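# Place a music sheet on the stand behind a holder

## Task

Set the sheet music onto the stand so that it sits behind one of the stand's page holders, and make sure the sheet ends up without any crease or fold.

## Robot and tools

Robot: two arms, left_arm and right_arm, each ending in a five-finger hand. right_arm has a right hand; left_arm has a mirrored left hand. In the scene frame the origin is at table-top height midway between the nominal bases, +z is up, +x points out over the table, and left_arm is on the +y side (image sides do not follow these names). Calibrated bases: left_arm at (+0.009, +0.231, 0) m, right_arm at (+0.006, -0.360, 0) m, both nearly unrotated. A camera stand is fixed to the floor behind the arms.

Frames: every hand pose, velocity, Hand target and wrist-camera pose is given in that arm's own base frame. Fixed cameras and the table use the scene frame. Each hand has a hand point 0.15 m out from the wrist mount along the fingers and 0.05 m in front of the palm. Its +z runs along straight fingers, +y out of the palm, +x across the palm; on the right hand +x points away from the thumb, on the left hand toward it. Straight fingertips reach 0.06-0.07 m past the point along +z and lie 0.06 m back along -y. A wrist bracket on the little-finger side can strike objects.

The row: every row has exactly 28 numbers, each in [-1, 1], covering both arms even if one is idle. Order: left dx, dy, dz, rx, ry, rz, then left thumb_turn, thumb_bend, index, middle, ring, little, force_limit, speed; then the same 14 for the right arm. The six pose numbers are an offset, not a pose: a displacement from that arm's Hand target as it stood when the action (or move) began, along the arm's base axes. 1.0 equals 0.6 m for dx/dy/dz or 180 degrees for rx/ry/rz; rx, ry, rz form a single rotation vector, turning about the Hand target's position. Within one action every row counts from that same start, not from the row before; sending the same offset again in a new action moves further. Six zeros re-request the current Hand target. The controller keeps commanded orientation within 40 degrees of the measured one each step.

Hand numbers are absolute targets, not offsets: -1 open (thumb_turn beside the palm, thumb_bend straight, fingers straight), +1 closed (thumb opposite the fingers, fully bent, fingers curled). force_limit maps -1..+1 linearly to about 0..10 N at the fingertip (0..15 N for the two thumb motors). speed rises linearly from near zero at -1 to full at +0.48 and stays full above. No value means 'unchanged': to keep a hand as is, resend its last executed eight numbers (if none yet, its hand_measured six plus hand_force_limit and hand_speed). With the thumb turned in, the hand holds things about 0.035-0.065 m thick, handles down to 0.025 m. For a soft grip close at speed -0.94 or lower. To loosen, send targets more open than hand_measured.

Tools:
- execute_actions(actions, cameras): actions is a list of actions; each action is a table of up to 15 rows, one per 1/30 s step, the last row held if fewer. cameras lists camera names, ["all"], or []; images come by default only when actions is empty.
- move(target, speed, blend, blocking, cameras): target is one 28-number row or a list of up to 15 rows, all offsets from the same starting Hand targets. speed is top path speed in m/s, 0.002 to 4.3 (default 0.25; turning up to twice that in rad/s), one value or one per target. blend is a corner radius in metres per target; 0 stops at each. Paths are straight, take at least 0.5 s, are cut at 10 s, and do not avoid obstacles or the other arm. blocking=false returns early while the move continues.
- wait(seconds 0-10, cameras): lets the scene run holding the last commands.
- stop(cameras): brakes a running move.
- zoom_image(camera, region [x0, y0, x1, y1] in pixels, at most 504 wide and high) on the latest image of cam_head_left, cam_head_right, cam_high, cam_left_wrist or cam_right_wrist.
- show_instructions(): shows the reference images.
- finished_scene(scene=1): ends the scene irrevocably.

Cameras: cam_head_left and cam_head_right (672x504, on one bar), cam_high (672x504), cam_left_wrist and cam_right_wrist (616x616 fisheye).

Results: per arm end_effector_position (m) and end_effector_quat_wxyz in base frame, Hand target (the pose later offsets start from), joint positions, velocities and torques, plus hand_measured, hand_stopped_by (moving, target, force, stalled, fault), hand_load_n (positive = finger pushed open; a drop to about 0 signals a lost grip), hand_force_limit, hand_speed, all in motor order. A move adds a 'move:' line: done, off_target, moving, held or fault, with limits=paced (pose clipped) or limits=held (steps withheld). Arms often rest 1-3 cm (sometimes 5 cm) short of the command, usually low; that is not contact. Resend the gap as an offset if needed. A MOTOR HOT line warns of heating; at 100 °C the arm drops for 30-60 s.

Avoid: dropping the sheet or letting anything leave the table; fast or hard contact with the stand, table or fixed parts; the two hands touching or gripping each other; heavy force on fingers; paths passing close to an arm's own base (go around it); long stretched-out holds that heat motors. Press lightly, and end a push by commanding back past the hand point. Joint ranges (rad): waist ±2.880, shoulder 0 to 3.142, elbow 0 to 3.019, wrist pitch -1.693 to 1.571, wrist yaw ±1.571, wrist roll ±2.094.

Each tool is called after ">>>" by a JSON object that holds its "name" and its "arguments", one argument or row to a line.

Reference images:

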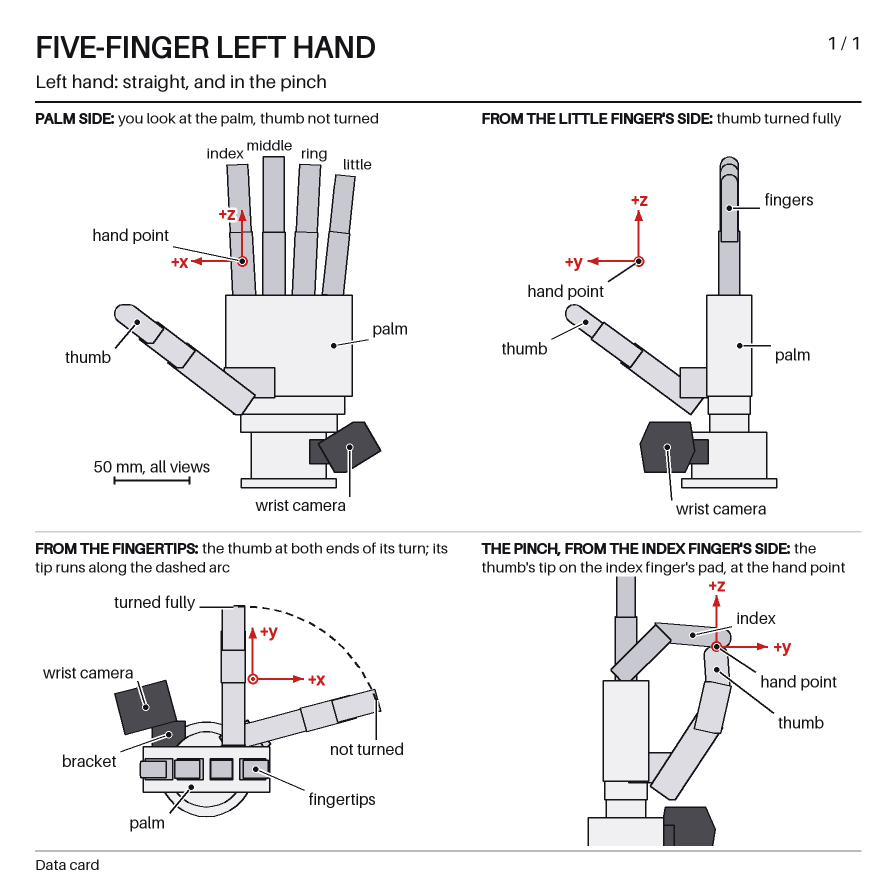

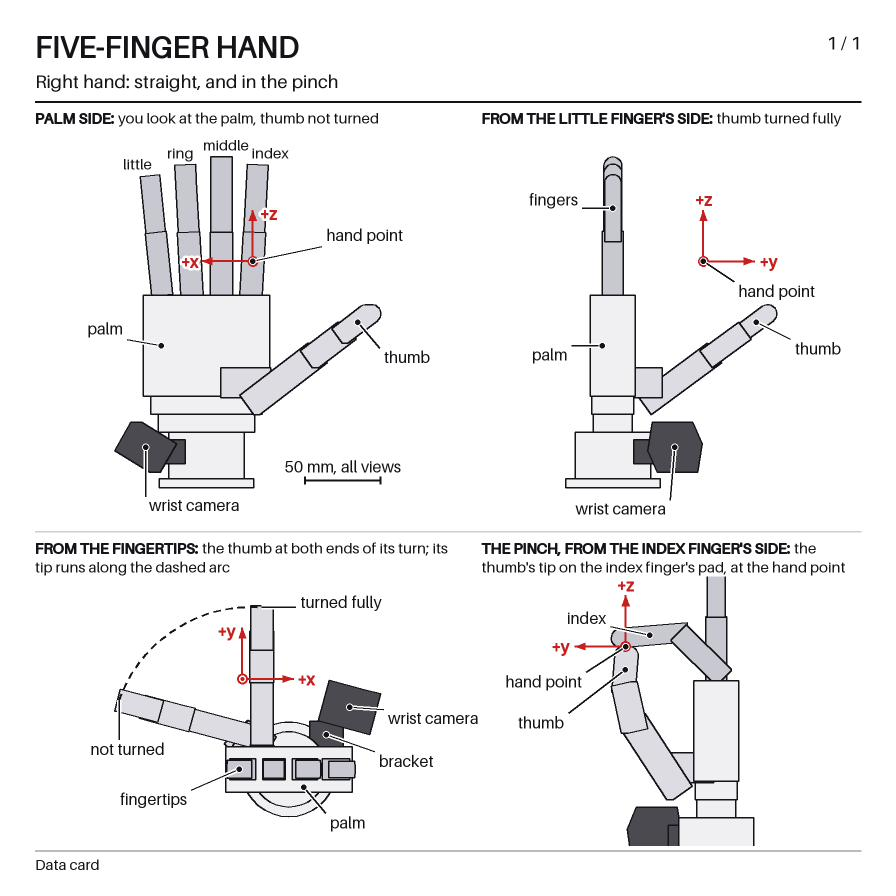

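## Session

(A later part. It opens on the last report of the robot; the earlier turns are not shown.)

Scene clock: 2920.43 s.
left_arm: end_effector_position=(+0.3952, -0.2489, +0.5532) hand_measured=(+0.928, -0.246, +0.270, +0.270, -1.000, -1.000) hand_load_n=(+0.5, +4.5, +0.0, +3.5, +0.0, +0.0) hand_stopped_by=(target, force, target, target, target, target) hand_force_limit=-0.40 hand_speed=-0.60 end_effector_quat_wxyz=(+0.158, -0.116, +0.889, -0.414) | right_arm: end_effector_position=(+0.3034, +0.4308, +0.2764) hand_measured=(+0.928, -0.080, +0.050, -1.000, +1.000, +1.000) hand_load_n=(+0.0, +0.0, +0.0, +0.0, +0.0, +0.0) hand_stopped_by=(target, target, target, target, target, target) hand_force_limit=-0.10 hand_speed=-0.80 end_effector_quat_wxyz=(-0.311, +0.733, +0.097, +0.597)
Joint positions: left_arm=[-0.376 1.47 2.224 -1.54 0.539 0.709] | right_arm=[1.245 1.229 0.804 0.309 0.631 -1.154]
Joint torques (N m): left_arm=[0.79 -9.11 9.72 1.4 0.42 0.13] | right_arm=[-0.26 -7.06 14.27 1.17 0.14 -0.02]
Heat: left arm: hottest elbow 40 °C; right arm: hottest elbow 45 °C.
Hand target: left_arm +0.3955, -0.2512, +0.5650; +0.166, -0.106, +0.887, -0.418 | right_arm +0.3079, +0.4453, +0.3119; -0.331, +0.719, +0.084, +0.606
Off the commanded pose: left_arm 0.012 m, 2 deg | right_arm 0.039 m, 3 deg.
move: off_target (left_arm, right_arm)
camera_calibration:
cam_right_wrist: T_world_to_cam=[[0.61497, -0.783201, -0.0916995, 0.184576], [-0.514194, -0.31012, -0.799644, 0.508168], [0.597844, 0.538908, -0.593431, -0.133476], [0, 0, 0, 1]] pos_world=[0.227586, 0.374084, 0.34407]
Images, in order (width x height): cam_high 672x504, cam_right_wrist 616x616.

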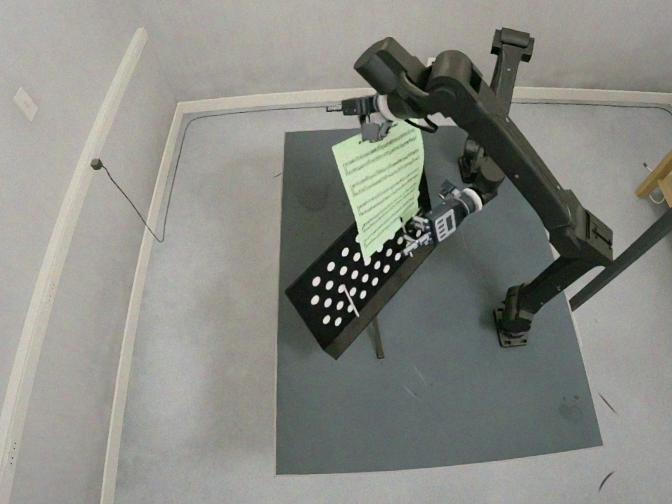

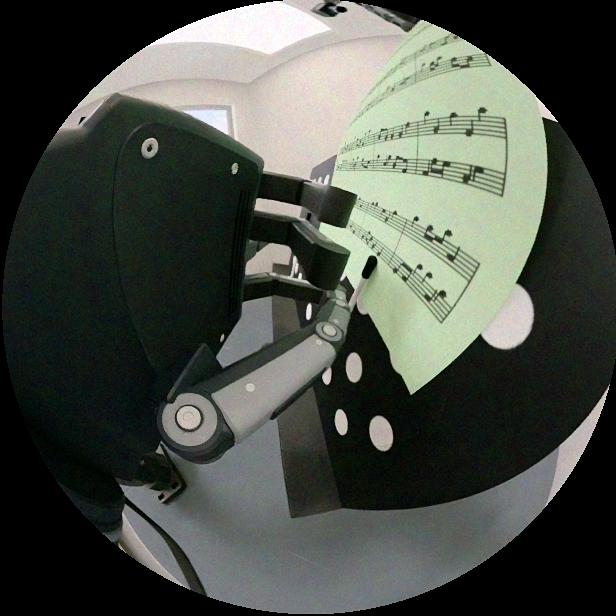

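>>> {"name": "move", "arguments": {
  "target": [
    [0,0,0,0,0,0,0.928,-0.1,0.27,0.27,-1,-1,-0.4,-0.6,0.02,-0.015,-0.010,0,0,0,0.928,-0.08,0.05,-1,1,1,-0.1,-0.8]
  ],
  "speed": 0.04,
  "cameras": ["cam_right_wrist"]
}}

>>> {"name": "zoom_image", "arguments": {
  "camera": "cam_right_wrist",
  "region": [300, 200, 420, 320]
}}

Scene clock: 2931.37 s.
left_arm: end_effector_position=(+0.3952, -0.2489, +0.5532) hand_measured=(+0.928, -0.246, +0.270, +0.270, -1.000, -1.000) hand_load_n=(+0.5, +4.5, +0.0, +3.5, +0.0, +0.0) hand_stopped_by=(target, force, target, target, target, target) hand_force_limit=-0.40 hand_speed=-0.60 end_effector_quat_wxyz=(+0.158, -0.116, +0.889, -0.414) | right_arm: end_effector_position=(+0.3119, +0.4293, +0.2757) hand_measured=(+0.928, -0.080, +0.050, -1.000, +1.000, +1.000) hand_load_n=(+0.0, +0.0, +0.0, +0.0, +0.0, +0.0) hand_stopped_by=(target, target, target, target, target, target) hand_force_limit=-0.10 hand_speed=-0.80 end_effector_quat_wxyz=(-0.314, +0.734, +0.099, +0.594)
Joint positions: left_arm=[-0.376 1.47 2.224 -1.54 0.539 0.709] | right_arm=[1.218 1.229 0.804 0.309 0.594 -1.154]
Joint torques (N m): left_arm=[0.79 -9.05 9.72 1.39 0.42 0.13] | right_arm=[-1.08 -7.59 12.67 2.02 0.13 -0.04]
Heat: left arm: hottest elbow 41 °C; right arm: hottest elbow 46 °C.
Hand target: left_arm +0.3955, -0.2512, +0.5650; +0.166, -0.106, +0.887, -0.418 | right_arm +0.3199, +0.4363, +0.3059; -0.330, +0.719, +0.084, +0.606
Off the commanded pose: left_arm 0.012 m, 2 deg | right_arm 0.032 m, 3 deg.
move: off_target (left_arm, right_arm)
camera_calibration:
cam_right_wrist: T_world_to_cam=[[0.622414, -0.776893, -0.0950632, 0.174062], [-0.514366, -0.314463, -0.797835, 0.512951], [0.589939, 0.545481, -0.595334, -0.137948], [0, 0, 0, 1]] pos_world=[0.236887, 0.371779, 0.343672]
Images, in order (width x height): cam_right_wrist 616x616.

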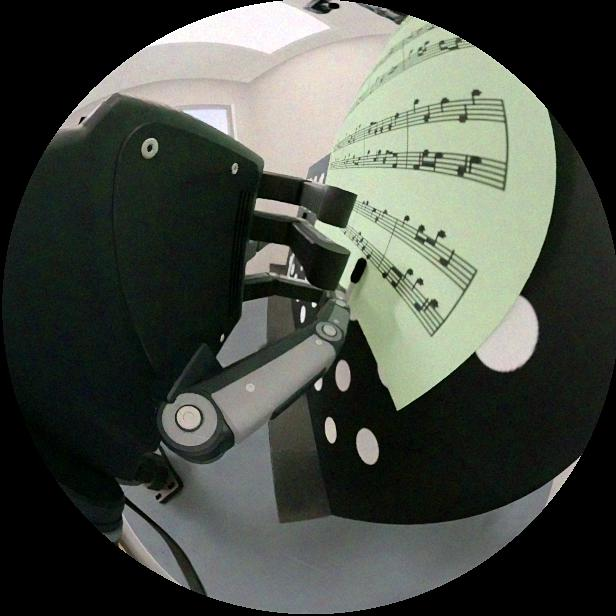

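Scaled by 4.200 from the camera's 616x616 image, which has a finer 880x880 frame.

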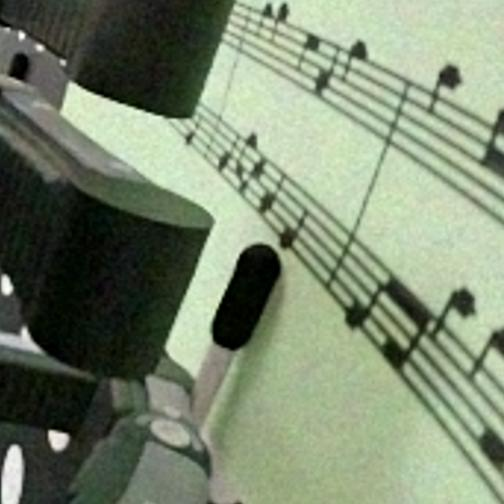

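>>> {"name": "move", "arguments": {
  "target": [
    [0,0,0,0,0,0,0.928,-0.1,0.27,0.27,-1,-1,-0.4,-0.6,0.0017,-0.017,-0.012,0,0,0,0.928,-0.08,0.05,-1,1,1,-0.1,-0.8]
  ],
  "speed": 0.04,
  "cameras": ["cam_right_wrist"]
}}

>>> {"name": "zoom_image", "arguments": {
  "camera": "cam_right_wrist",
  "region": [300, 200, 420, 320]
}}

Scene clock: 2940.93 s.
left_arm: end_effector_position=(+0.3952, -0.2489, +0.5532) hand_measured=(+0.928, -0.246, +0.270, +0.270, -1.000, -1.000) hand_load_n=(+1.0, +4.5, +0.0, +3.5, +0.0, +0.0) hand_stopped_by=(target, force, target, target, target, target) hand_force_limit=-0.40 hand_speed=-0.60 end_effector_quat_wxyz=(+0.158, -0.116, +0.889, -0.414) | right_arm: end_effector_position=(+0.3155, +0.4268, +0.2815) hand_measured=(+0.928, -0.080, +0.050, -1.000, +1.000, +1.000) hand_load_n=(+0.5, +0.0, +0.0, +0.0, +0.0, +0.0) hand_stopped_by=(target, target, target, target, target, target) hand_force_limit=-0.10 hand_speed=-0.80 end_effector_quat_wxyz=(-0.320, +0.730, +0.096, +0.596)
Joint positions: left_arm=[-0.376 1.47 2.224 -1.54 0.539 0.709] | right_arm=[1.206 1.219 0.804 0.314 0.582 -1.154]
Joint torques (N m): left_arm=[0.85 -9.05 9.72 1.37 0.42 0.12] | right_arm=[-1.08 -7.77 10.21 2.54 0.11 -0.04]
Heat: left arm: hottest elbow 41 °C; right arm: hottest elbow 45 °C.
Hand target: left_arm +0.3955, -0.2512, +0.5650; +0.166, -0.106, +0.887, -0.418 | right_arm +0.3210, +0.4260, +0.2987; -0.330, +0.719, +0.084, +0.606
Off the commanded pose: left_arm 0.012 m, 2 deg | right_arm 0.018 m, 3 deg.
move: off_target (left_arm, right_arm)
camera_calibration:
cam_right_wrist: T_world_to_cam=[[0.62339, -0.774967, -0.103976, 0.171838], [-0.51088, -0.30302, -0.804475, 0.514608], [0.591935, 0.554621, -0.584815, -0.142766], [0, 0, 0, 1]] pos_world=[0.240289, 0.368287, 0.348365]
Images, in order (width x height): cam_right_wrist 616x616.

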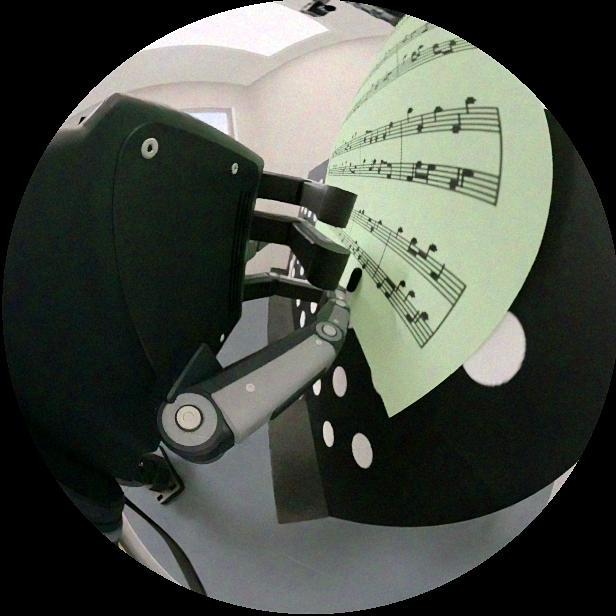

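Scaled by 4.200 from the camera's 616x616 image, which has a finer 880x880 frame.

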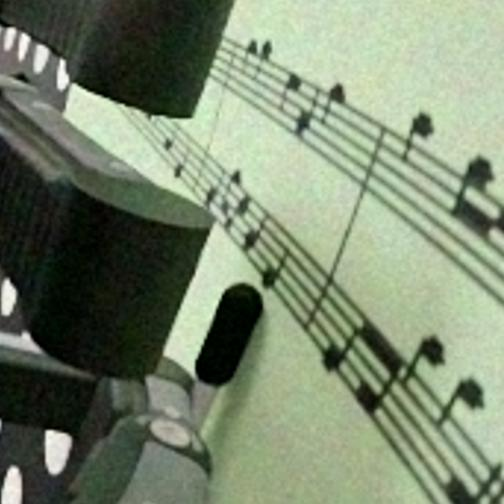

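>>> {"name": "move", "arguments": {
  "target": [
    [0,0,0,0,0,0,0.928,-0.1,0.27,0.27,-1,-1,-0.4,-0.6,0.005,-0.008,-0.02,0,0,0,0.928,-0.08,0.05,-1,1,1,-0.1,-0.8]
  ],
  "speed": 0.04,
  "cameras": ["cam_right_wrist"]
}}

>>> {"name": "zoom_image", "arguments": {
  "camera": "cam_right_wrist",
  "region": [300, 200, 420, 320]
}}

Scene clock: 2951.70 s.
left_arm: end_effector_position=(+0.3952, -0.2489, +0.5532) hand_measured=(+0.928, -0.246, +0.270, +0.270, -1.000, -1.000) hand_load_n=(+0.5, +4.5, +0.5, +3.5, +0.0, +0.0) hand_stopped_by=(target, force, target, target, target, target) hand_force_limit=-0.40 hand_speed=-0.60 end_effector_quat_wxyz=(+0.158, -0.116, +0.889, -0.414) | right_arm: end_effector_position=(+0.3178, +0.4277, +0.2841) hand_measured=(+0.928, -0.080, +0.050, -1.000, +1.000, +1.000) hand_load_n=(-0.5, -1.0, +0.0, +0.0, +0.0, +0.0) hand_stopped_by=(target, target, target, target, target, target) hand_force_limit=-0.10 hand_speed=-0.80 end_effector_quat_wxyz=(-0.331, +0.722, +0.092, +0.600)
Joint positions: left_arm=[-0.376 1.47 2.224 -1.54 0.539 0.709] | right_arm=[1.199 1.219 0.794 0.353 0.567 -1.154]
Joint torques (N m): left_arm=[0.85 -9.05 9.73 1.37 0.42 0.13] | right_arm=[-1.26 -7 8.61 2.4 0.21 -0.05]
Heat: left arm: hottest elbow 42 °C; right arm: hottest elbow 45 °C.
Hand target: left_arm +0.3955, -0.2512, +0.5650; +0.166, -0.106, +0.887, -0.418 | right_arm +0.3239, +0.4213, +0.2868; -0.331, +0.719, +0.084, +0.606
Off the commanded pose: left_arm 0.012 m, 2 deg | right_arm 0.009 m, 1 deg.
move: off_target (left_arm)
camera_calibration:
cam_right_wrist: T_world_to_cam=[[0.629971, -0.767351, -0.119624, 0.170467], [-0.501185, -0.28403, -0.817399, 0.510655], [0.593255, 0.574891, -0.563515, -0.158201], [0, 0, 0, 1]] pos_world=[0.242396, 0.366798, 0.348652]
Images, in order (width x height): cam_right_wrist 616x616.

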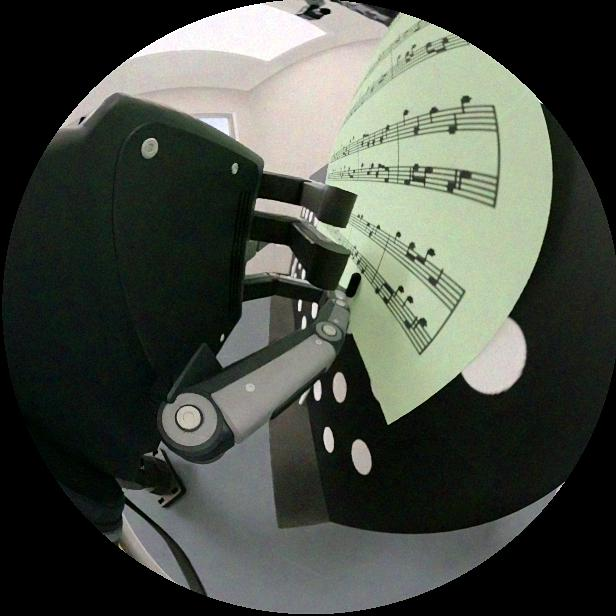

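Scaled by 4.200 from the camera's 616x616 image, which has a finer 880x880 frame.

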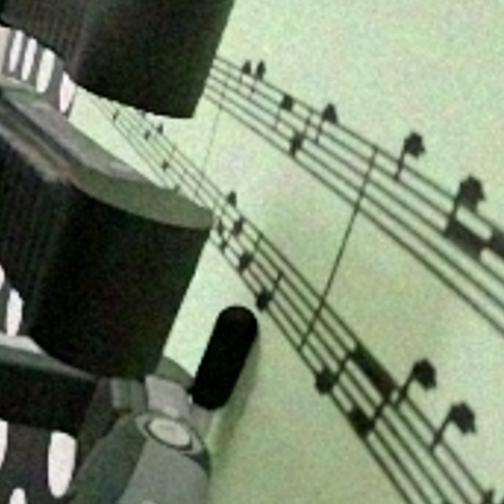

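>>> {"name": "move", "arguments": {
  "target": [
    [0,0,0,0,0,0,0.928,-0.1,0.27,0.27,-1,-1,-0.4,-0.6,-0.0112,-0.0012,-0.0225,0,0,0,0.928,-0.08,0.05,-1,1,1,-0.1,-0.8]
  ],
  "speed": 0.04,
  "cameras": ["cam_right_wrist"]
}}

>>> {"name": "zoom_image", "arguments": {
  "camera": "cam_right_wrist",
  "region": [300, 200, 420, 320]
}}

Scene clock: 2966.20 s.
left_arm: end_effector_position=(+0.3952, -0.2489, +0.5532) hand_measured=(+0.928, -0.246, +0.270, +0.270, -1.000, -1.000) hand_load_n=(+0.5, +4.5, +0.0, +3.5, +0.0, +0.0) hand_stopped_by=(target, force, target, target, target, target) hand_force_limit=-0.40 hand_speed=-0.60 end_effector_quat_wxyz=(+0.158, -0.116, +0.889, -0.414) | right_arm: end_effector_position=(+0.3158, +0.4254, +0.2797) hand_measured=(+0.928, -0.080, +0.050, -1.000, +1.000, +1.000) hand_load_n=(-0.5, -2.5, +0.0, +0.0, +0.0, +0.0) hand_stopped_by=(target, target, target, target, target, target) hand_force_limit=-0.10 hand_speed=-0.80 end_effector_quat_wxyz=(-0.338, +0.717, +0.087, +0.604)
Joint positions: left_arm=[-0.376 1.47 2.224 -1.54 0.539 0.709] | right_arm=[1.202 1.219 0.769 0.398 0.571 -1.154]
Joint torques (N m): left_arm=[0.85 -9.17 9.72 1.37 0.42 0.13] | right_arm=[-0.5 -6.3 7.99 2.15 0.63 -0.04]
Heat: left arm: hottest elbow 42 °C; right arm: hottest elbow 43 °C.
Hand target: left_arm +0.3955, -0.2512, +0.5650; +0.166, -0.106, +0.887, -0.418 | right_arm +0.3172, +0.4206, +0.2731; -0.330, +0.719, +0.084, +0.606
Off the commanded pose: left_arm 0.012 m, 2 deg | right_arm 0.008 m, 1 deg.
move: off_target (left_arm)
camera_calibration:
cam_right_wrist: T_world_to_cam=[[0.630356, -0.765477, -0.129213, 0.17113], [-0.495154, -0.268262, -0.826352, 0.499228], [0.597891, 0.584877, -0.548129, -0.168223], [0, 0, 0, 1]] pos_world=[0.2399, 0.363309, 0.342442]
Images, in order (width x height): cam_right_wrist 616x616.

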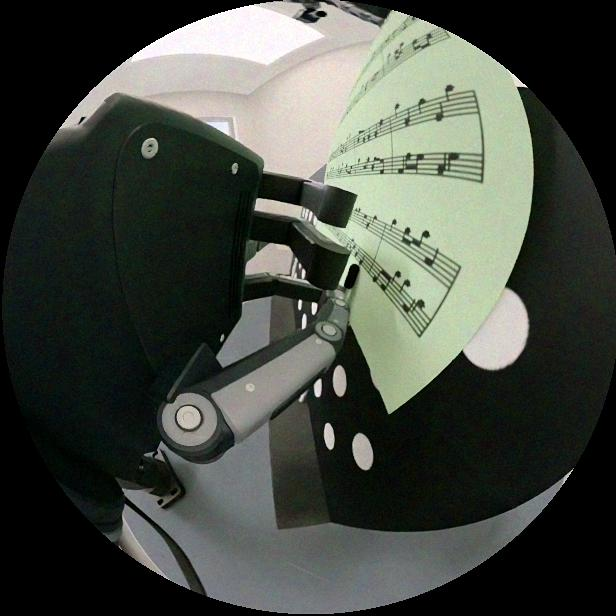

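Scaled by 4.200 from the camera's 616x616 image, which has a finer 880x880 frame.

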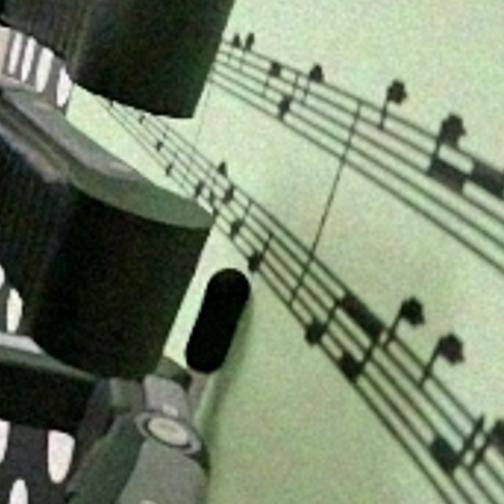

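>>> {"name": "move", "arguments": {
  "target": [
    [0,0,0,0,0,0,0.928,-0.1,0.27,0.27,-1,-1,-0.4,-0.6,-0.0145,0.0043,-0.018,0,0,0,0.928,-0.08,0.05,-1,1,1,-0.1,-0.8]
  ],
  "speed": 0.04,
  "cameras": ["cam_right_wrist"]
}}

>>> {"name": "zoom_image", "arguments": {
  "camera": "cam_right_wrist",
  "region": [300, 200, 420, 320]
}}

Scene clock: 2980.03 s.
left_arm: end_effector_position=(+0.3952, -0.2489, +0.5532) hand_measured=(+0.928, -0.246, +0.270, +0.270, -1.000, -1.000) hand_load_n=(+0.5, +4.5, +0.0, +3.5, +0.0, +0.0) hand_stopped_by=(target, force, target, target, target, target) hand_force_limit=-0.40 hand_speed=-0.60 end_effector_quat_wxyz=(+0.158, -0.116, +0.889, -0.414) | right_arm: end_effector_position=(+0.3106, +0.4222, +0.2701) hand_measured=(+0.928, -0.080, +0.050, -1.000, +1.000, +1.000) hand_load_n=(+0.0, +0.5, +0.0, +0.0, +0.0, +0.0) hand_stopped_by=(target, target, target, target, target, target) hand_force_limit=-0.10 hand_speed=-0.80 end_effector_quat_wxyz=(-0.333, +0.717, +0.082, +0.607)
Joint positions: left_arm=[-0.376 1.47 2.224 -1.54 0.539 0.709] | right_arm=[1.217 1.225 0.745 0.429 0.601 -1.154]
Joint torques (N m): left_arm=[0.79 -9.11 9.74 1.39 0.42 0.12] | right_arm=[0.15 -5.66 8.24 2.29 0.42 -0.03]
Heat: left arm: hottest elbow 42 °C; right arm: hottest elbow 43 °C.
Hand target: left_arm +0.3955, -0.2512, +0.5650; +0.166, -0.106, +0.887, -0.418 | right_arm +0.3085, +0.4232, +0.2624; -0.331, +0.719, +0.084, +0.606
Off the commanded pose: left_arm 0.012 m, 2 deg | right_arm 0.008 m, 0 deg.
move: off_target (left_arm)
camera_calibration:
cam_right_wrist: T_world_to_cam=[[0.619384, -0.77457, -0.128082, 0.177657], [-0.49765, -0.261172, -0.827124, 0.485858], [0.607214, 0.576047, -0.54723, -0.167895], [0, 0, 0, 1]] pos_world=[0.233697, 0.361216, 0.332742]
Images, in order (width x height): cam_right_wrist 616x616.

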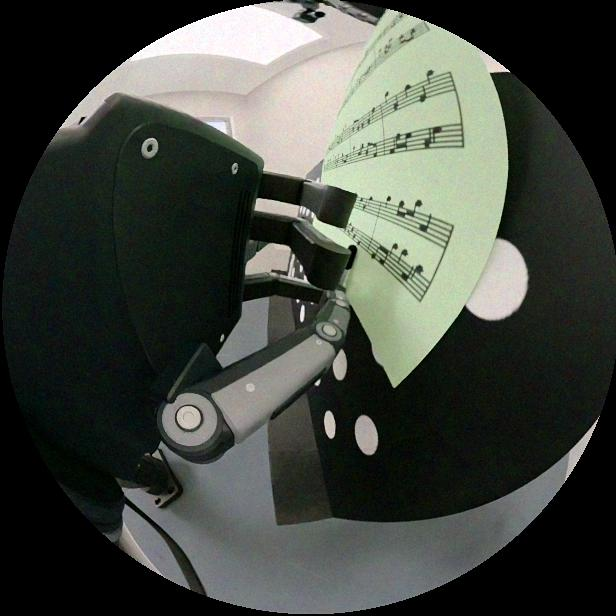

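Scaled by 4.200 from the camera's 616x616 image, which has a finer 880x880 frame.

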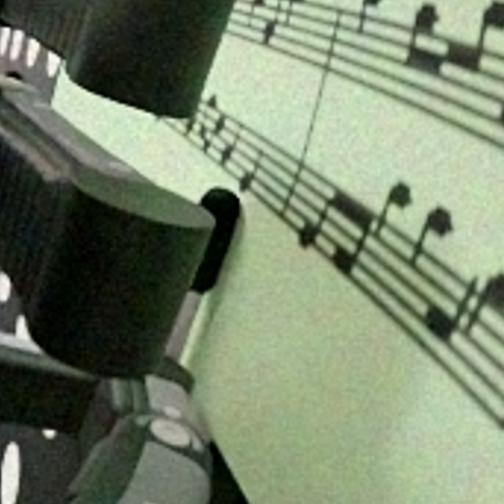

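>>> {"name": "move", "arguments": {
  "target": [
    [0,0,0,0,0,0,0.928,-0.1,0.27,0.27,-1,-1,-0.4,-0.6,0.009,-0.003,-0.002,0,0,0,0.928,-0.08,0.05,-1,1,1,-0.1,-0.8]
  ],
  "speed": 0.04,
  "cameras": ["cam_right_wrist"]
}}

>>> {"name": "zoom_image", "arguments": {
  "camera": "cam_right_wrist",
  "region": [300, 200, 420, 320]
}}

Scene clock: 2989.03 s.
left_arm: end_effector_position=(+0.3952, -0.2489, +0.5532) hand_measured=(+0.928, -0.246, +0.270, +0.270, -1.000, -1.000) hand_load_n=(+0.5, +4.5, +0.0, +3.5, +0.0, +0.0) hand_stopped_by=(target, force, target, target, target, target) hand_force_limit=-0.40 hand_speed=-0.60 end_effector_quat_wxyz=(+0.158, -0.116, +0.889, -0.414) | right_arm: end_effector_position=(+0.3098, +0.4234, +0.2665) hand_measured=(+0.928, -0.080, +0.050, -1.000, +1.000, +1.000) hand_load_n=(+0.0, +0.0, +0.0, +0.0, +0.0, +0.0) hand_stopped_by=(target, target, target, target, target, target) hand_force_limit=-0.10 hand_speed=-0.80 end_effector_quat_wxyz=(-0.334, +0.718, +0.086, +0.604)
Joint positions: left_arm=[-0.376 1.47 2.224 -1.54 0.539 0.709] | right_arm=[1.217 1.229 0.741 0.432 0.592 -1.154]
Joint torques (N m): left_arm=[0.79 -9.17 9.74 1.4 0.42 0.13] | right_arm=[-0.79 -5.66 8.39 2.36 0.17 -0.03]
Heat: left arm: hottest elbow 42 °C; right arm: hottest elbow 42 °C.
Hand target: left_arm +0.3955, -0.2512, +0.5650; +0.166, -0.106, +0.887, -0.418 | right_arm +0.3139, +0.4214, +0.2613; -0.331, +0.719, +0.084, +0.606
Off the commanded pose: left_arm 0.012 m, 2 deg | right_arm 0.007 m, 0 deg.
move: off_target (left_arm)
camera_calibration:
cam_right_wrist: T_world_to_cam=[[0.625553, -0.769984, -0.125729, 0.174136], [-0.497333, -0.269384, -0.824677, 0.485573], [0.601119, 0.578409, -0.551452, -0.168084], [0, 0, 0, 1]] pos_world=[0.233598, 0.362109, 0.329644]
Images, in order (width x height): cam_right_wrist 616x616.

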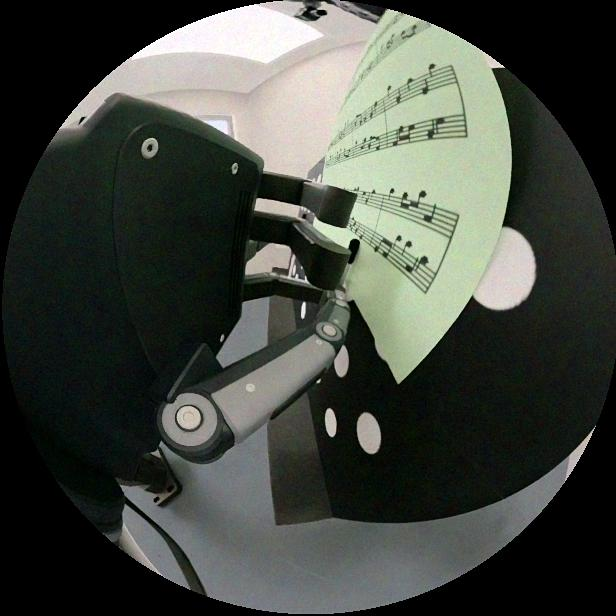

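Scaled by 4.200 from the camera's 616x616 image, which has a finer 880x880 frame.

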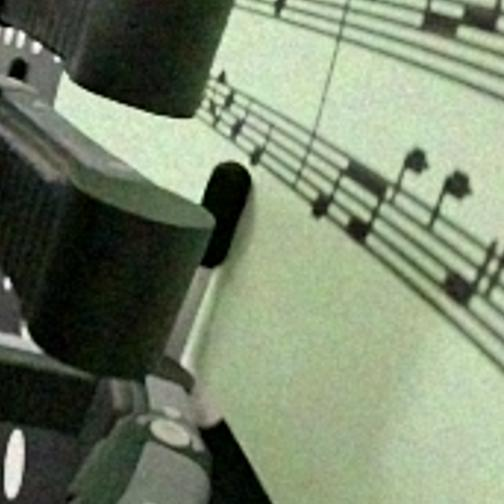

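>>> {"name": "move", "arguments": {
  "target": [
    [0,0,0,0,0,0,0.928,-0.1,0.27,0.27,-1,-1,-0.4,-0.6,0.005,-0.0045,0.004,0,0,0,0.928,-0.08,0.05,-1,1,1,-0.1,-0.8]
  ],
  "speed": 0.04
}}

Scene clock: 2996.33 s.
left_arm: end_effector_position=(+0.3952, -0.2489, +0.5532) hand_measured=(+0.928, -0.246, +0.270, +0.270, -1.000, -1.000) hand_load_n=(+0.5, +4.0, +0.0, +3.5, -0.5, +0.0) hand_stopped_by=(target, force, target, target, target, target) hand_force_limit=-0.40 hand_speed=-0.60 end_effector_quat_wxyz=(+0.158, -0.116, +0.889, -0.414) | right_arm: end_effector_position=(+0.3103, +0.4239, +0.2662) hand_measured=(+0.928, -0.080, +0.050, -1.000, +1.000, +1.000) hand_load_n=(+0.0, +0.5, -0.5, +0.0, +0.0, +0.0) hand_stopped_by=(target, target, target, target, target, target) hand_force_limit=-0.10 hand_speed=-0.80 end_effector_quat_wxyz=(-0.336, +0.718, +0.088, +0.603)
Joint positions: left_arm=[-0.376 1.47 2.224 -1.54 0.539 0.709] | right_arm=[1.215 1.229 0.741 0.432 0.584 -1.154]
Joint torques (N m): left_arm=[0.85 -9.11 9.7 1.39 0.42 0.12] | right_arm=[-1.38 -6.42 8.42 2.1 0.11 -0.04]
Heat: left arm: hottest elbow 42 °C; right arm: hottest elbow 42 °C.
Hand target: left_arm +0.3955, -0.2512, +0.5650; +0.166, -0.106, +0.887, -0.418 | right_arm +0.3168, +0.4186, +0.2635; -0.330, +0.719, +0.084, +0.606
Off the commanded pose: left_arm 0.012 m, 2 deg | right_arm 0.009 m, 1 deg.
move: off_target (left_arm)

>>> {"name": "move", "arguments": {
  "target": [
    [0,0,0,0,0,0,0.928,-0.1,0.27,0.27,-1,-1,-0.4,-0.6,0,0,0,0,0,0,0.928,-0.08,0.352,-1,1,1,-0.2,-0.8]
  ],
  "speed": 0.04,
  "cameras": ["cam_right_wrist","cam_high","cam_head_right"]
}}

>>> {"name": "zoom_image", "arguments": {
  "camera": "cam_right_wrist",
  "region": [300, 200, 420, 320]
}}

>>> {"name": "zoom_image", "arguments": {
  "camera": "cam_high",
  "region": [385, 200, 435, 250]
}}

Scene clock: 3002.97 s.
left_arm: end_effector_position=(+0.3952, -0.2489, +0.5532) hand_measured=(+0.928, -0.246, +0.270, +0.270, -1.000, -1.000) hand_load_n=(+0.5, +4.5, +0.0, +3.5, +0.0, +0.0) hand_stopped_by=(target, force, target, target, target, target) hand_force_limit=-0.40 hand_speed=-0.60 end_effector_quat_wxyz=(+0.158, -0.116, +0.889, -0.414) | right_arm: end_effector_position=(+0.3103, +0.4246, +0.2662) hand_measured=(+0.928, -0.080, +0.212, -1.000, +1.000, +1.000) hand_load_n=(+0.0, +1.5, +6.0, +0.0, +0.0, +0.0) hand_stopped_by=(target, target, force, target, target, target) hand_force_limit=-0.20 hand_speed=-0.80 end_effector_quat_wxyz=(-0.337, +0.718, +0.090, +0.602)
Joint positions: left_arm=[-0.376 1.47 2.224 -1.54 0.539 0.709] | right_arm=[1.214 1.229 0.741 0.432 0.579 -1.154]
Joint torques (N m): left_arm=[0.79 -9.05 9.73 1.39 0.42 0.13] | right_arm=[-1.38 -6.36 8.49 2.04 0.32 -0.04]
Heat: left arm: hottest elbow 42 °C; right arm: hottest elbow 42 °C.
Hand target: left_arm +0.3955, -0.2512, +0.5650; +0.166, -0.106, +0.887, -0.418 | right_arm +0.3169, +0.4186, +0.2635; -0.330, +0.719, +0.084, +0.606
Off the commanded pose: left_arm 0.012 m, 2 deg | right_arm 0.009 m, 1 deg.
move: off_target (left_arm)
camera_calibration:
cam_right_wrist: T_world_to_cam=[[0.633058, -0.763741, -0.126239, 0.169933], [-0.495358, -0.274361, -0.824225, 0.4872], [0.594859, 0.584316, -0.552012, -0.169687], [0, 0, 0, 1]] pos_world=[0.234701, 0.362604, 0.329345]
Images, in order (width x height): cam_head_right 672x504, cam_high 672x504, cam_right_wrist 616x616.

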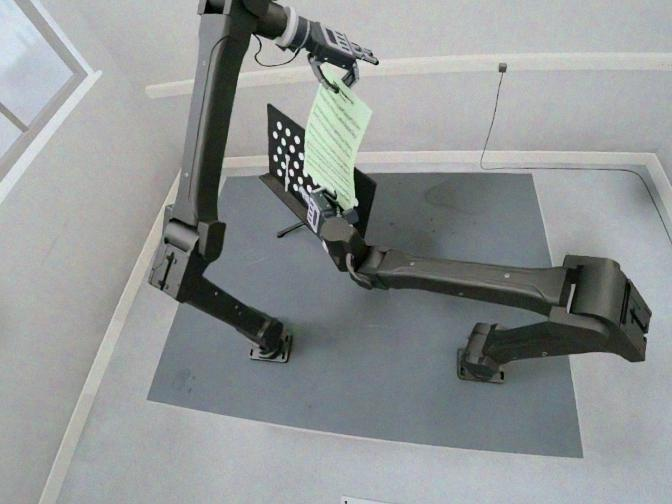

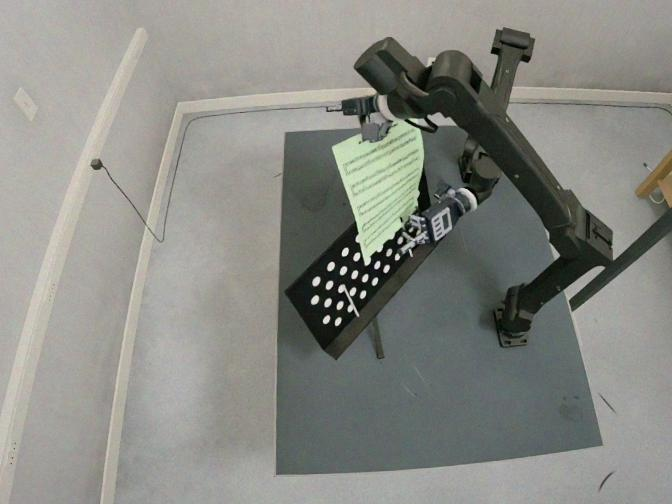

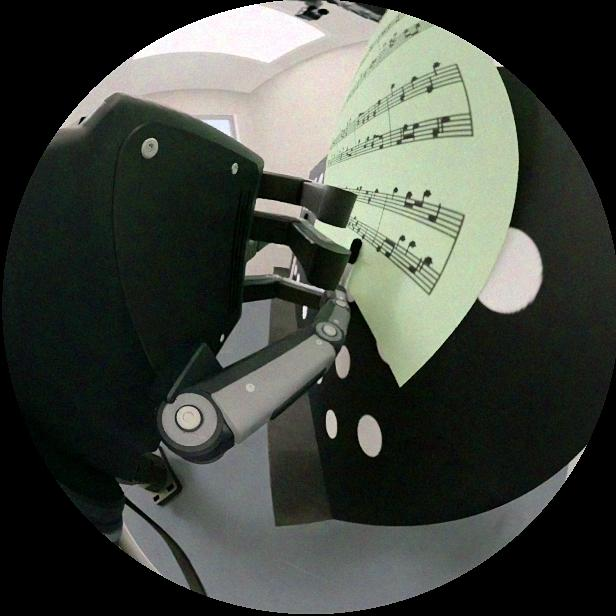

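Scaled by 4.200 from the camera's 616x616 image, which has a finer 880x880 frame.

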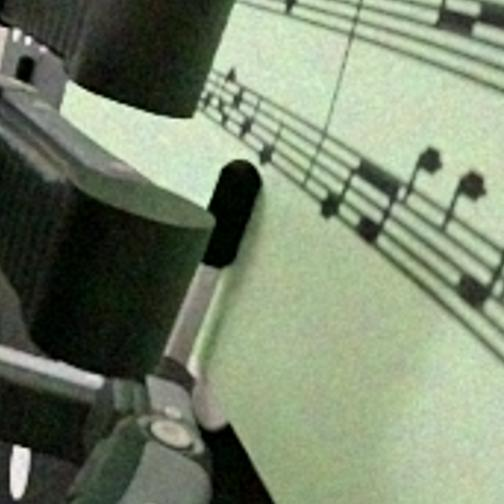

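Scaled by 10.080 from the camera's 672x504 image, which has a finer 960x720 frame.

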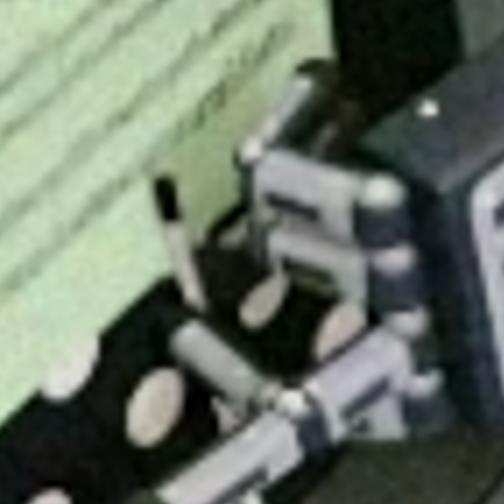

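>>> {"name": "move", "arguments": {
  "target": [
    [0,0,0,0,0,0,0.928,-0.1,0.27,0.27,-1,-1,-0.4,-0.6,0,0,0,0,0,0,0.928,-0.08,0.362,-1,1,1,0.0,-0.8],
    [0,0,0,0,0,0,0.928,-0.1,0.27,0.27,-1,-1,-0.4,-0.6,-0.0171,0.0157,0.0093,0,0,0,0.928,-0.08,0.362,-1,1,1,0.0,-0.8]
  ],
  "speed": 0.03,
  "cameras": ["cam_right_wrist","cam_high","cam_head_right"]
}}

>>> {"name": "zoom_image", "arguments": {
  "camera": "cam_right_wrist",
  "region": [300, 200, 420, 320]
}}

>>> {"name": "zoom_image", "arguments": {
  "camera": "cam_high",
  "region": [385, 200, 435, 250]
}}

Scene clock: 3016.97 s.
left_arm: end_effector_position=(+0.3952, -0.2489, +0.5532) hand_measured=(+0.928, -0.246, +0.270, +0.270, -1.000, -1.000) hand_load_n=(+0.5, +4.0, +0.0, +3.0, +0.0, +0.0) hand_stopped_by=(target, force, target, target, target, target) hand_force_limit=-0.40 hand_speed=-0.60 end_effector_quat_wxyz=(+0.158, -0.116, +0.889, -0.414) | right_arm: end_effector_position=(+0.3089, +0.4234, +0.2658) hand_measured=(+0.928, -0.080, +0.212, -1.000, +1.000, +1.000) hand_load_n=(+0.0, +0.0, +6.5, +0.0, +0.0, +0.0) hand_stopped_by=(target, target, force, target, target, target) hand_force_limit=0.00 hand_speed=-0.80 end_effector_quat_wxyz=(-0.333, +0.719, +0.085, +0.604)
Joint positions: left_arm=[-0.376 1.47 2.224 -1.54 0.539 0.709] | right_arm=[1.221 1.23 0.741 0.432 0.598 -1.153]
Joint torques (N m): left_arm=[0.79 -9.05 9.73 1.4 0.42 0.13] | right_arm=[0.5 -6.01 10.13 1.32 0.83 -0.02]
Heat: left arm: hottest elbow 43 °C; right arm: hottest elbow 42 °C.
Hand target: left_arm +0.3955, -0.2512, +0.5650; +0.166, -0.106, +0.887, -0.418 | right_arm +0.3067, +0.4280, +0.2691; -0.330, +0.719, +0.084, +0.606
Off the commanded pose: left_arm 0.012 m, 2 deg | right_arm 0.006 m, 0 deg.
move: off_target (left_arm)
camera_calibration:
cam_right_wrist: T_world_to_cam=[[0.623424, -0.771759, -0.125425, 0.176007], [-0.49856, -0.268799, -0.824127, 0.484422], [0.602313, 0.576312, -0.552344, -0.167207], [0, 0, 0, 1]] pos_world=[0.232497, 0.36241, 0.328945]
Images, in order (width x height): cam_head_right 672x504, cam_high 672x504, cam_right_wrist 616x616.

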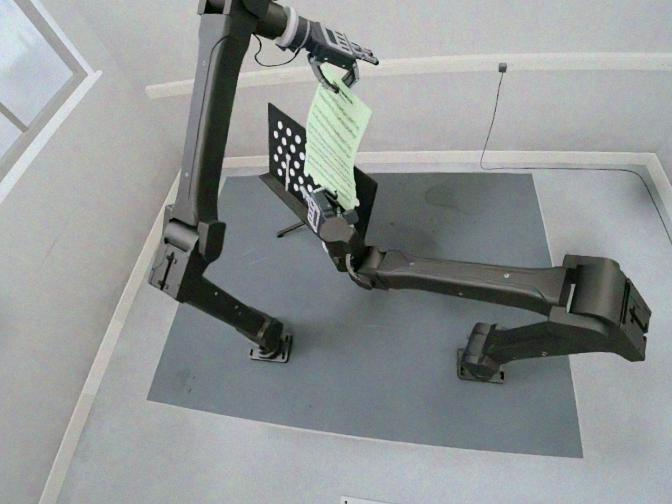

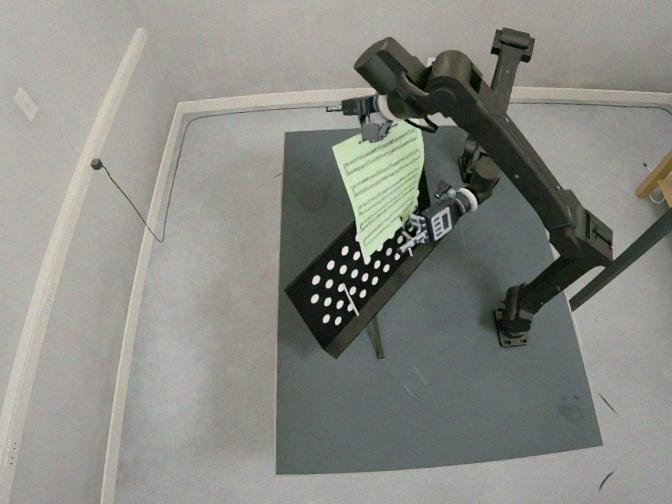

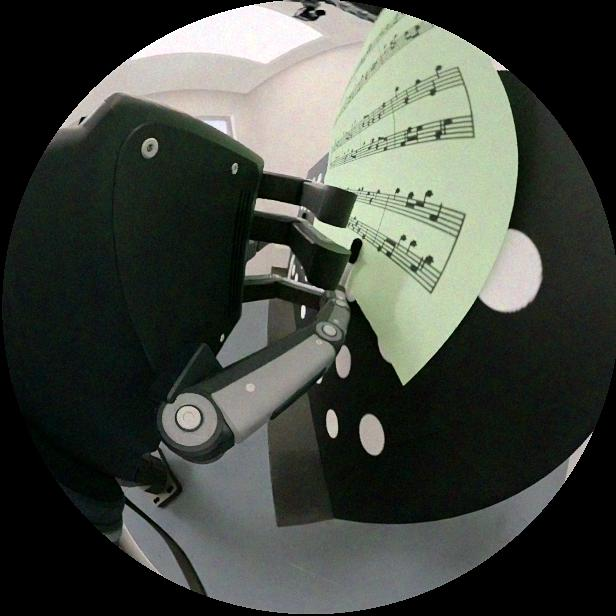

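Scaled by 4.200 from the camera's 616x616 image, which has a finer 880x880 frame.

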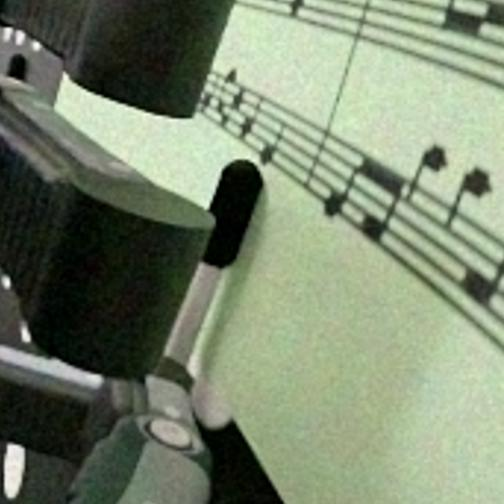

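Scaled by 10.080 from the camera's 672x504 image, which has a finer 960x720 frame.

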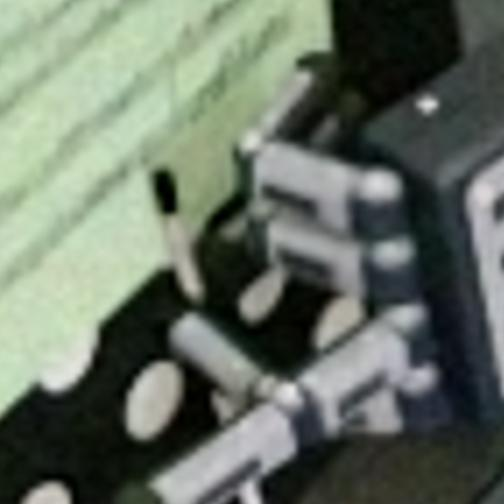

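>>> {"name": "move", "arguments": {
  "target": [
    [0,0,0,0,0,0,0.928,-0.1,0.27,0.27,-1,-1,-0.4,-0.6,-0.008,0.0074,0.0043,0,0,0,0.928,-0.08,0.362,-1,1,1,0.0,-0.8],
    [-0.001,0.001,-0.033,0,0,0,0.928,-0.1,0.27,0.27,-1,-1,-0.4,-0.6,-0.008,0.0074,0.0043,0,0,0,0.928,-0.08,0.362,-1,1,1,0.0,-0.8]
  ],
  "speed": 0.03,
  "cameras": ["cam_right_wrist","cam_high","cam_head_right"]
}}

>>> {"name": "zoom_image", "arguments": {
  "camera": "cam_right_wrist",
  "region": [300, 200, 420, 320]
}}

>>> {"name": "zoom_image", "arguments": {
  "camera": "cam_high",
  "region": [385, 200, 435, 250]
}}

Scene clock: 3028.00 s.
left_arm: end_effector_position=(+0.3978, -0.2499, +0.5387) hand_measured=(+0.928, -0.246, +0.270, +0.270, -1.000, -1.000) hand_load_n=(+0.5, +4.5, +0.0, +3.5, +0.0, -0.5) hand_stopped_by=(target, force, target, target, target, target) hand_force_limit=-0.40 hand_speed=-0.60 end_effector_quat_wxyz=(+0.154, -0.117, +0.890, -0.412) | right_arm: end_effector_position=(+0.3055, +0.4255, +0.2656) hand_measured=(+0.928, -0.080, +0.212, -1.000, +1.000, +1.000) hand_load_n=(+0.5, +0.0, +7.5, +0.0, +0.0, +0.0) hand_stopped_by=(target, target, force, target, target, target) hand_force_limit=0.00 hand_speed=-0.80 end_effector_quat_wxyz=(-0.331, +0.719, +0.084, +0.605)
Joint positions: left_arm=[-0.376 1.45 2.155 -1.5 0.539 0.709] | right_arm=[1.233 1.234 0.744 0.432 0.615 -1.153]
Joint torques (N m): left_arm=[0.91 -11.75 6.15 2.77 0.44 0.14] | right_arm=[0.85 -6.07 10.73 1.01 0.82 -0.01]
Heat: left arm: hottest elbow 42 °C; right arm: hottest elbow 42 °C.
Hand target: left_arm +0.3949, -0.2506, +0.5452; +0.166, -0.106, +0.887, -0.418 | right_arm +0.3018, +0.4325, +0.2717; -0.331, +0.719, +0.084, +0.606
Off the commanded pose: left_arm 0.007 m, 2 deg | right_arm 0.010 m, 0 deg.
move: done
camera_calibration:
cam_right_wrist: T_world_to_cam=[[0.619929, -0.774797, -0.124003, 0.181673], [-0.499377, -0.267683, -0.823995, 0.482903], [0.605236, 0.572743, -0.55286, -0.165671], [0, 0, 0, 1]] pos_world=[0.228796, 0.364912, 0.328845]
Images, in order (width x height): cam_head_right 672x504, cam_high 672x504, cam_right_wrist 616x616.

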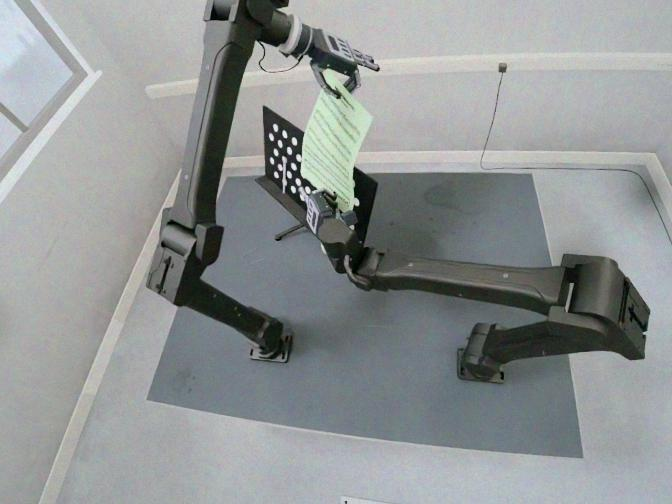

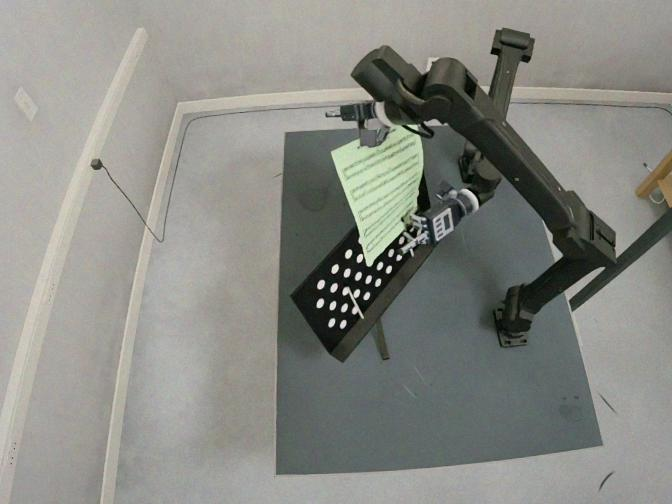

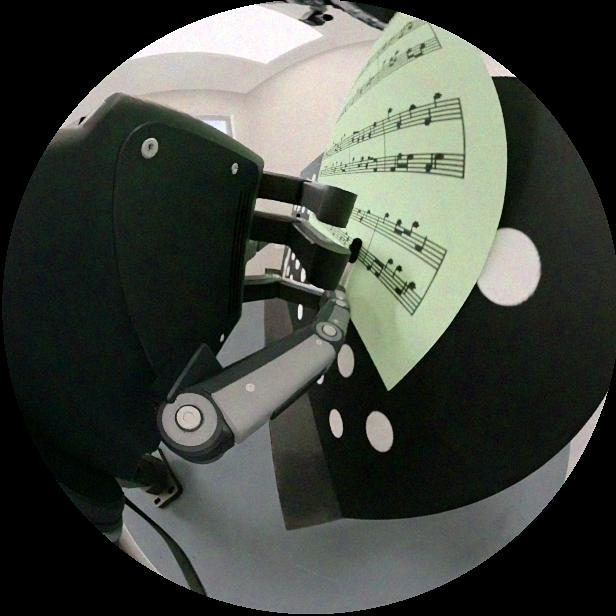

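Scaled by 4.200 from the camera's 616x616 image, which has a finer 880x880 frame.

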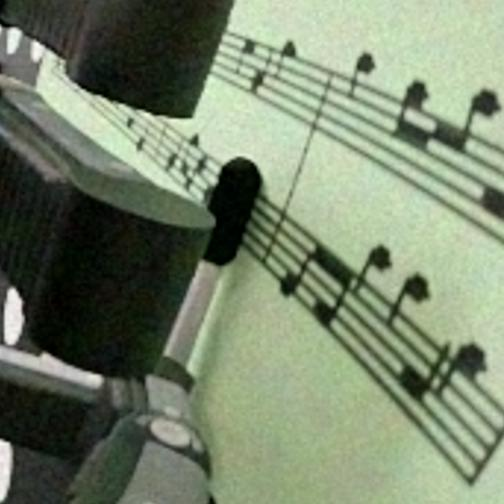

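Scaled by 10.080 from the camera's 672x504 image, which has a finer 960x720 frame.

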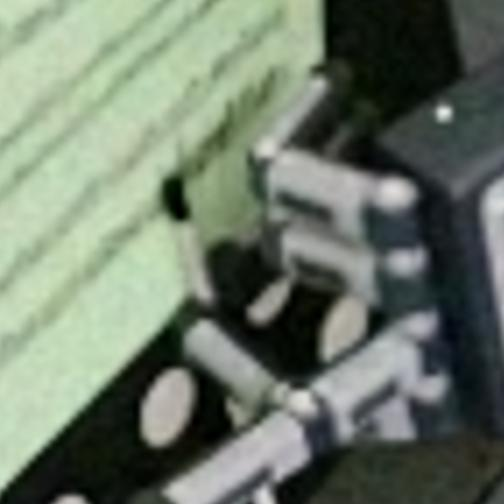

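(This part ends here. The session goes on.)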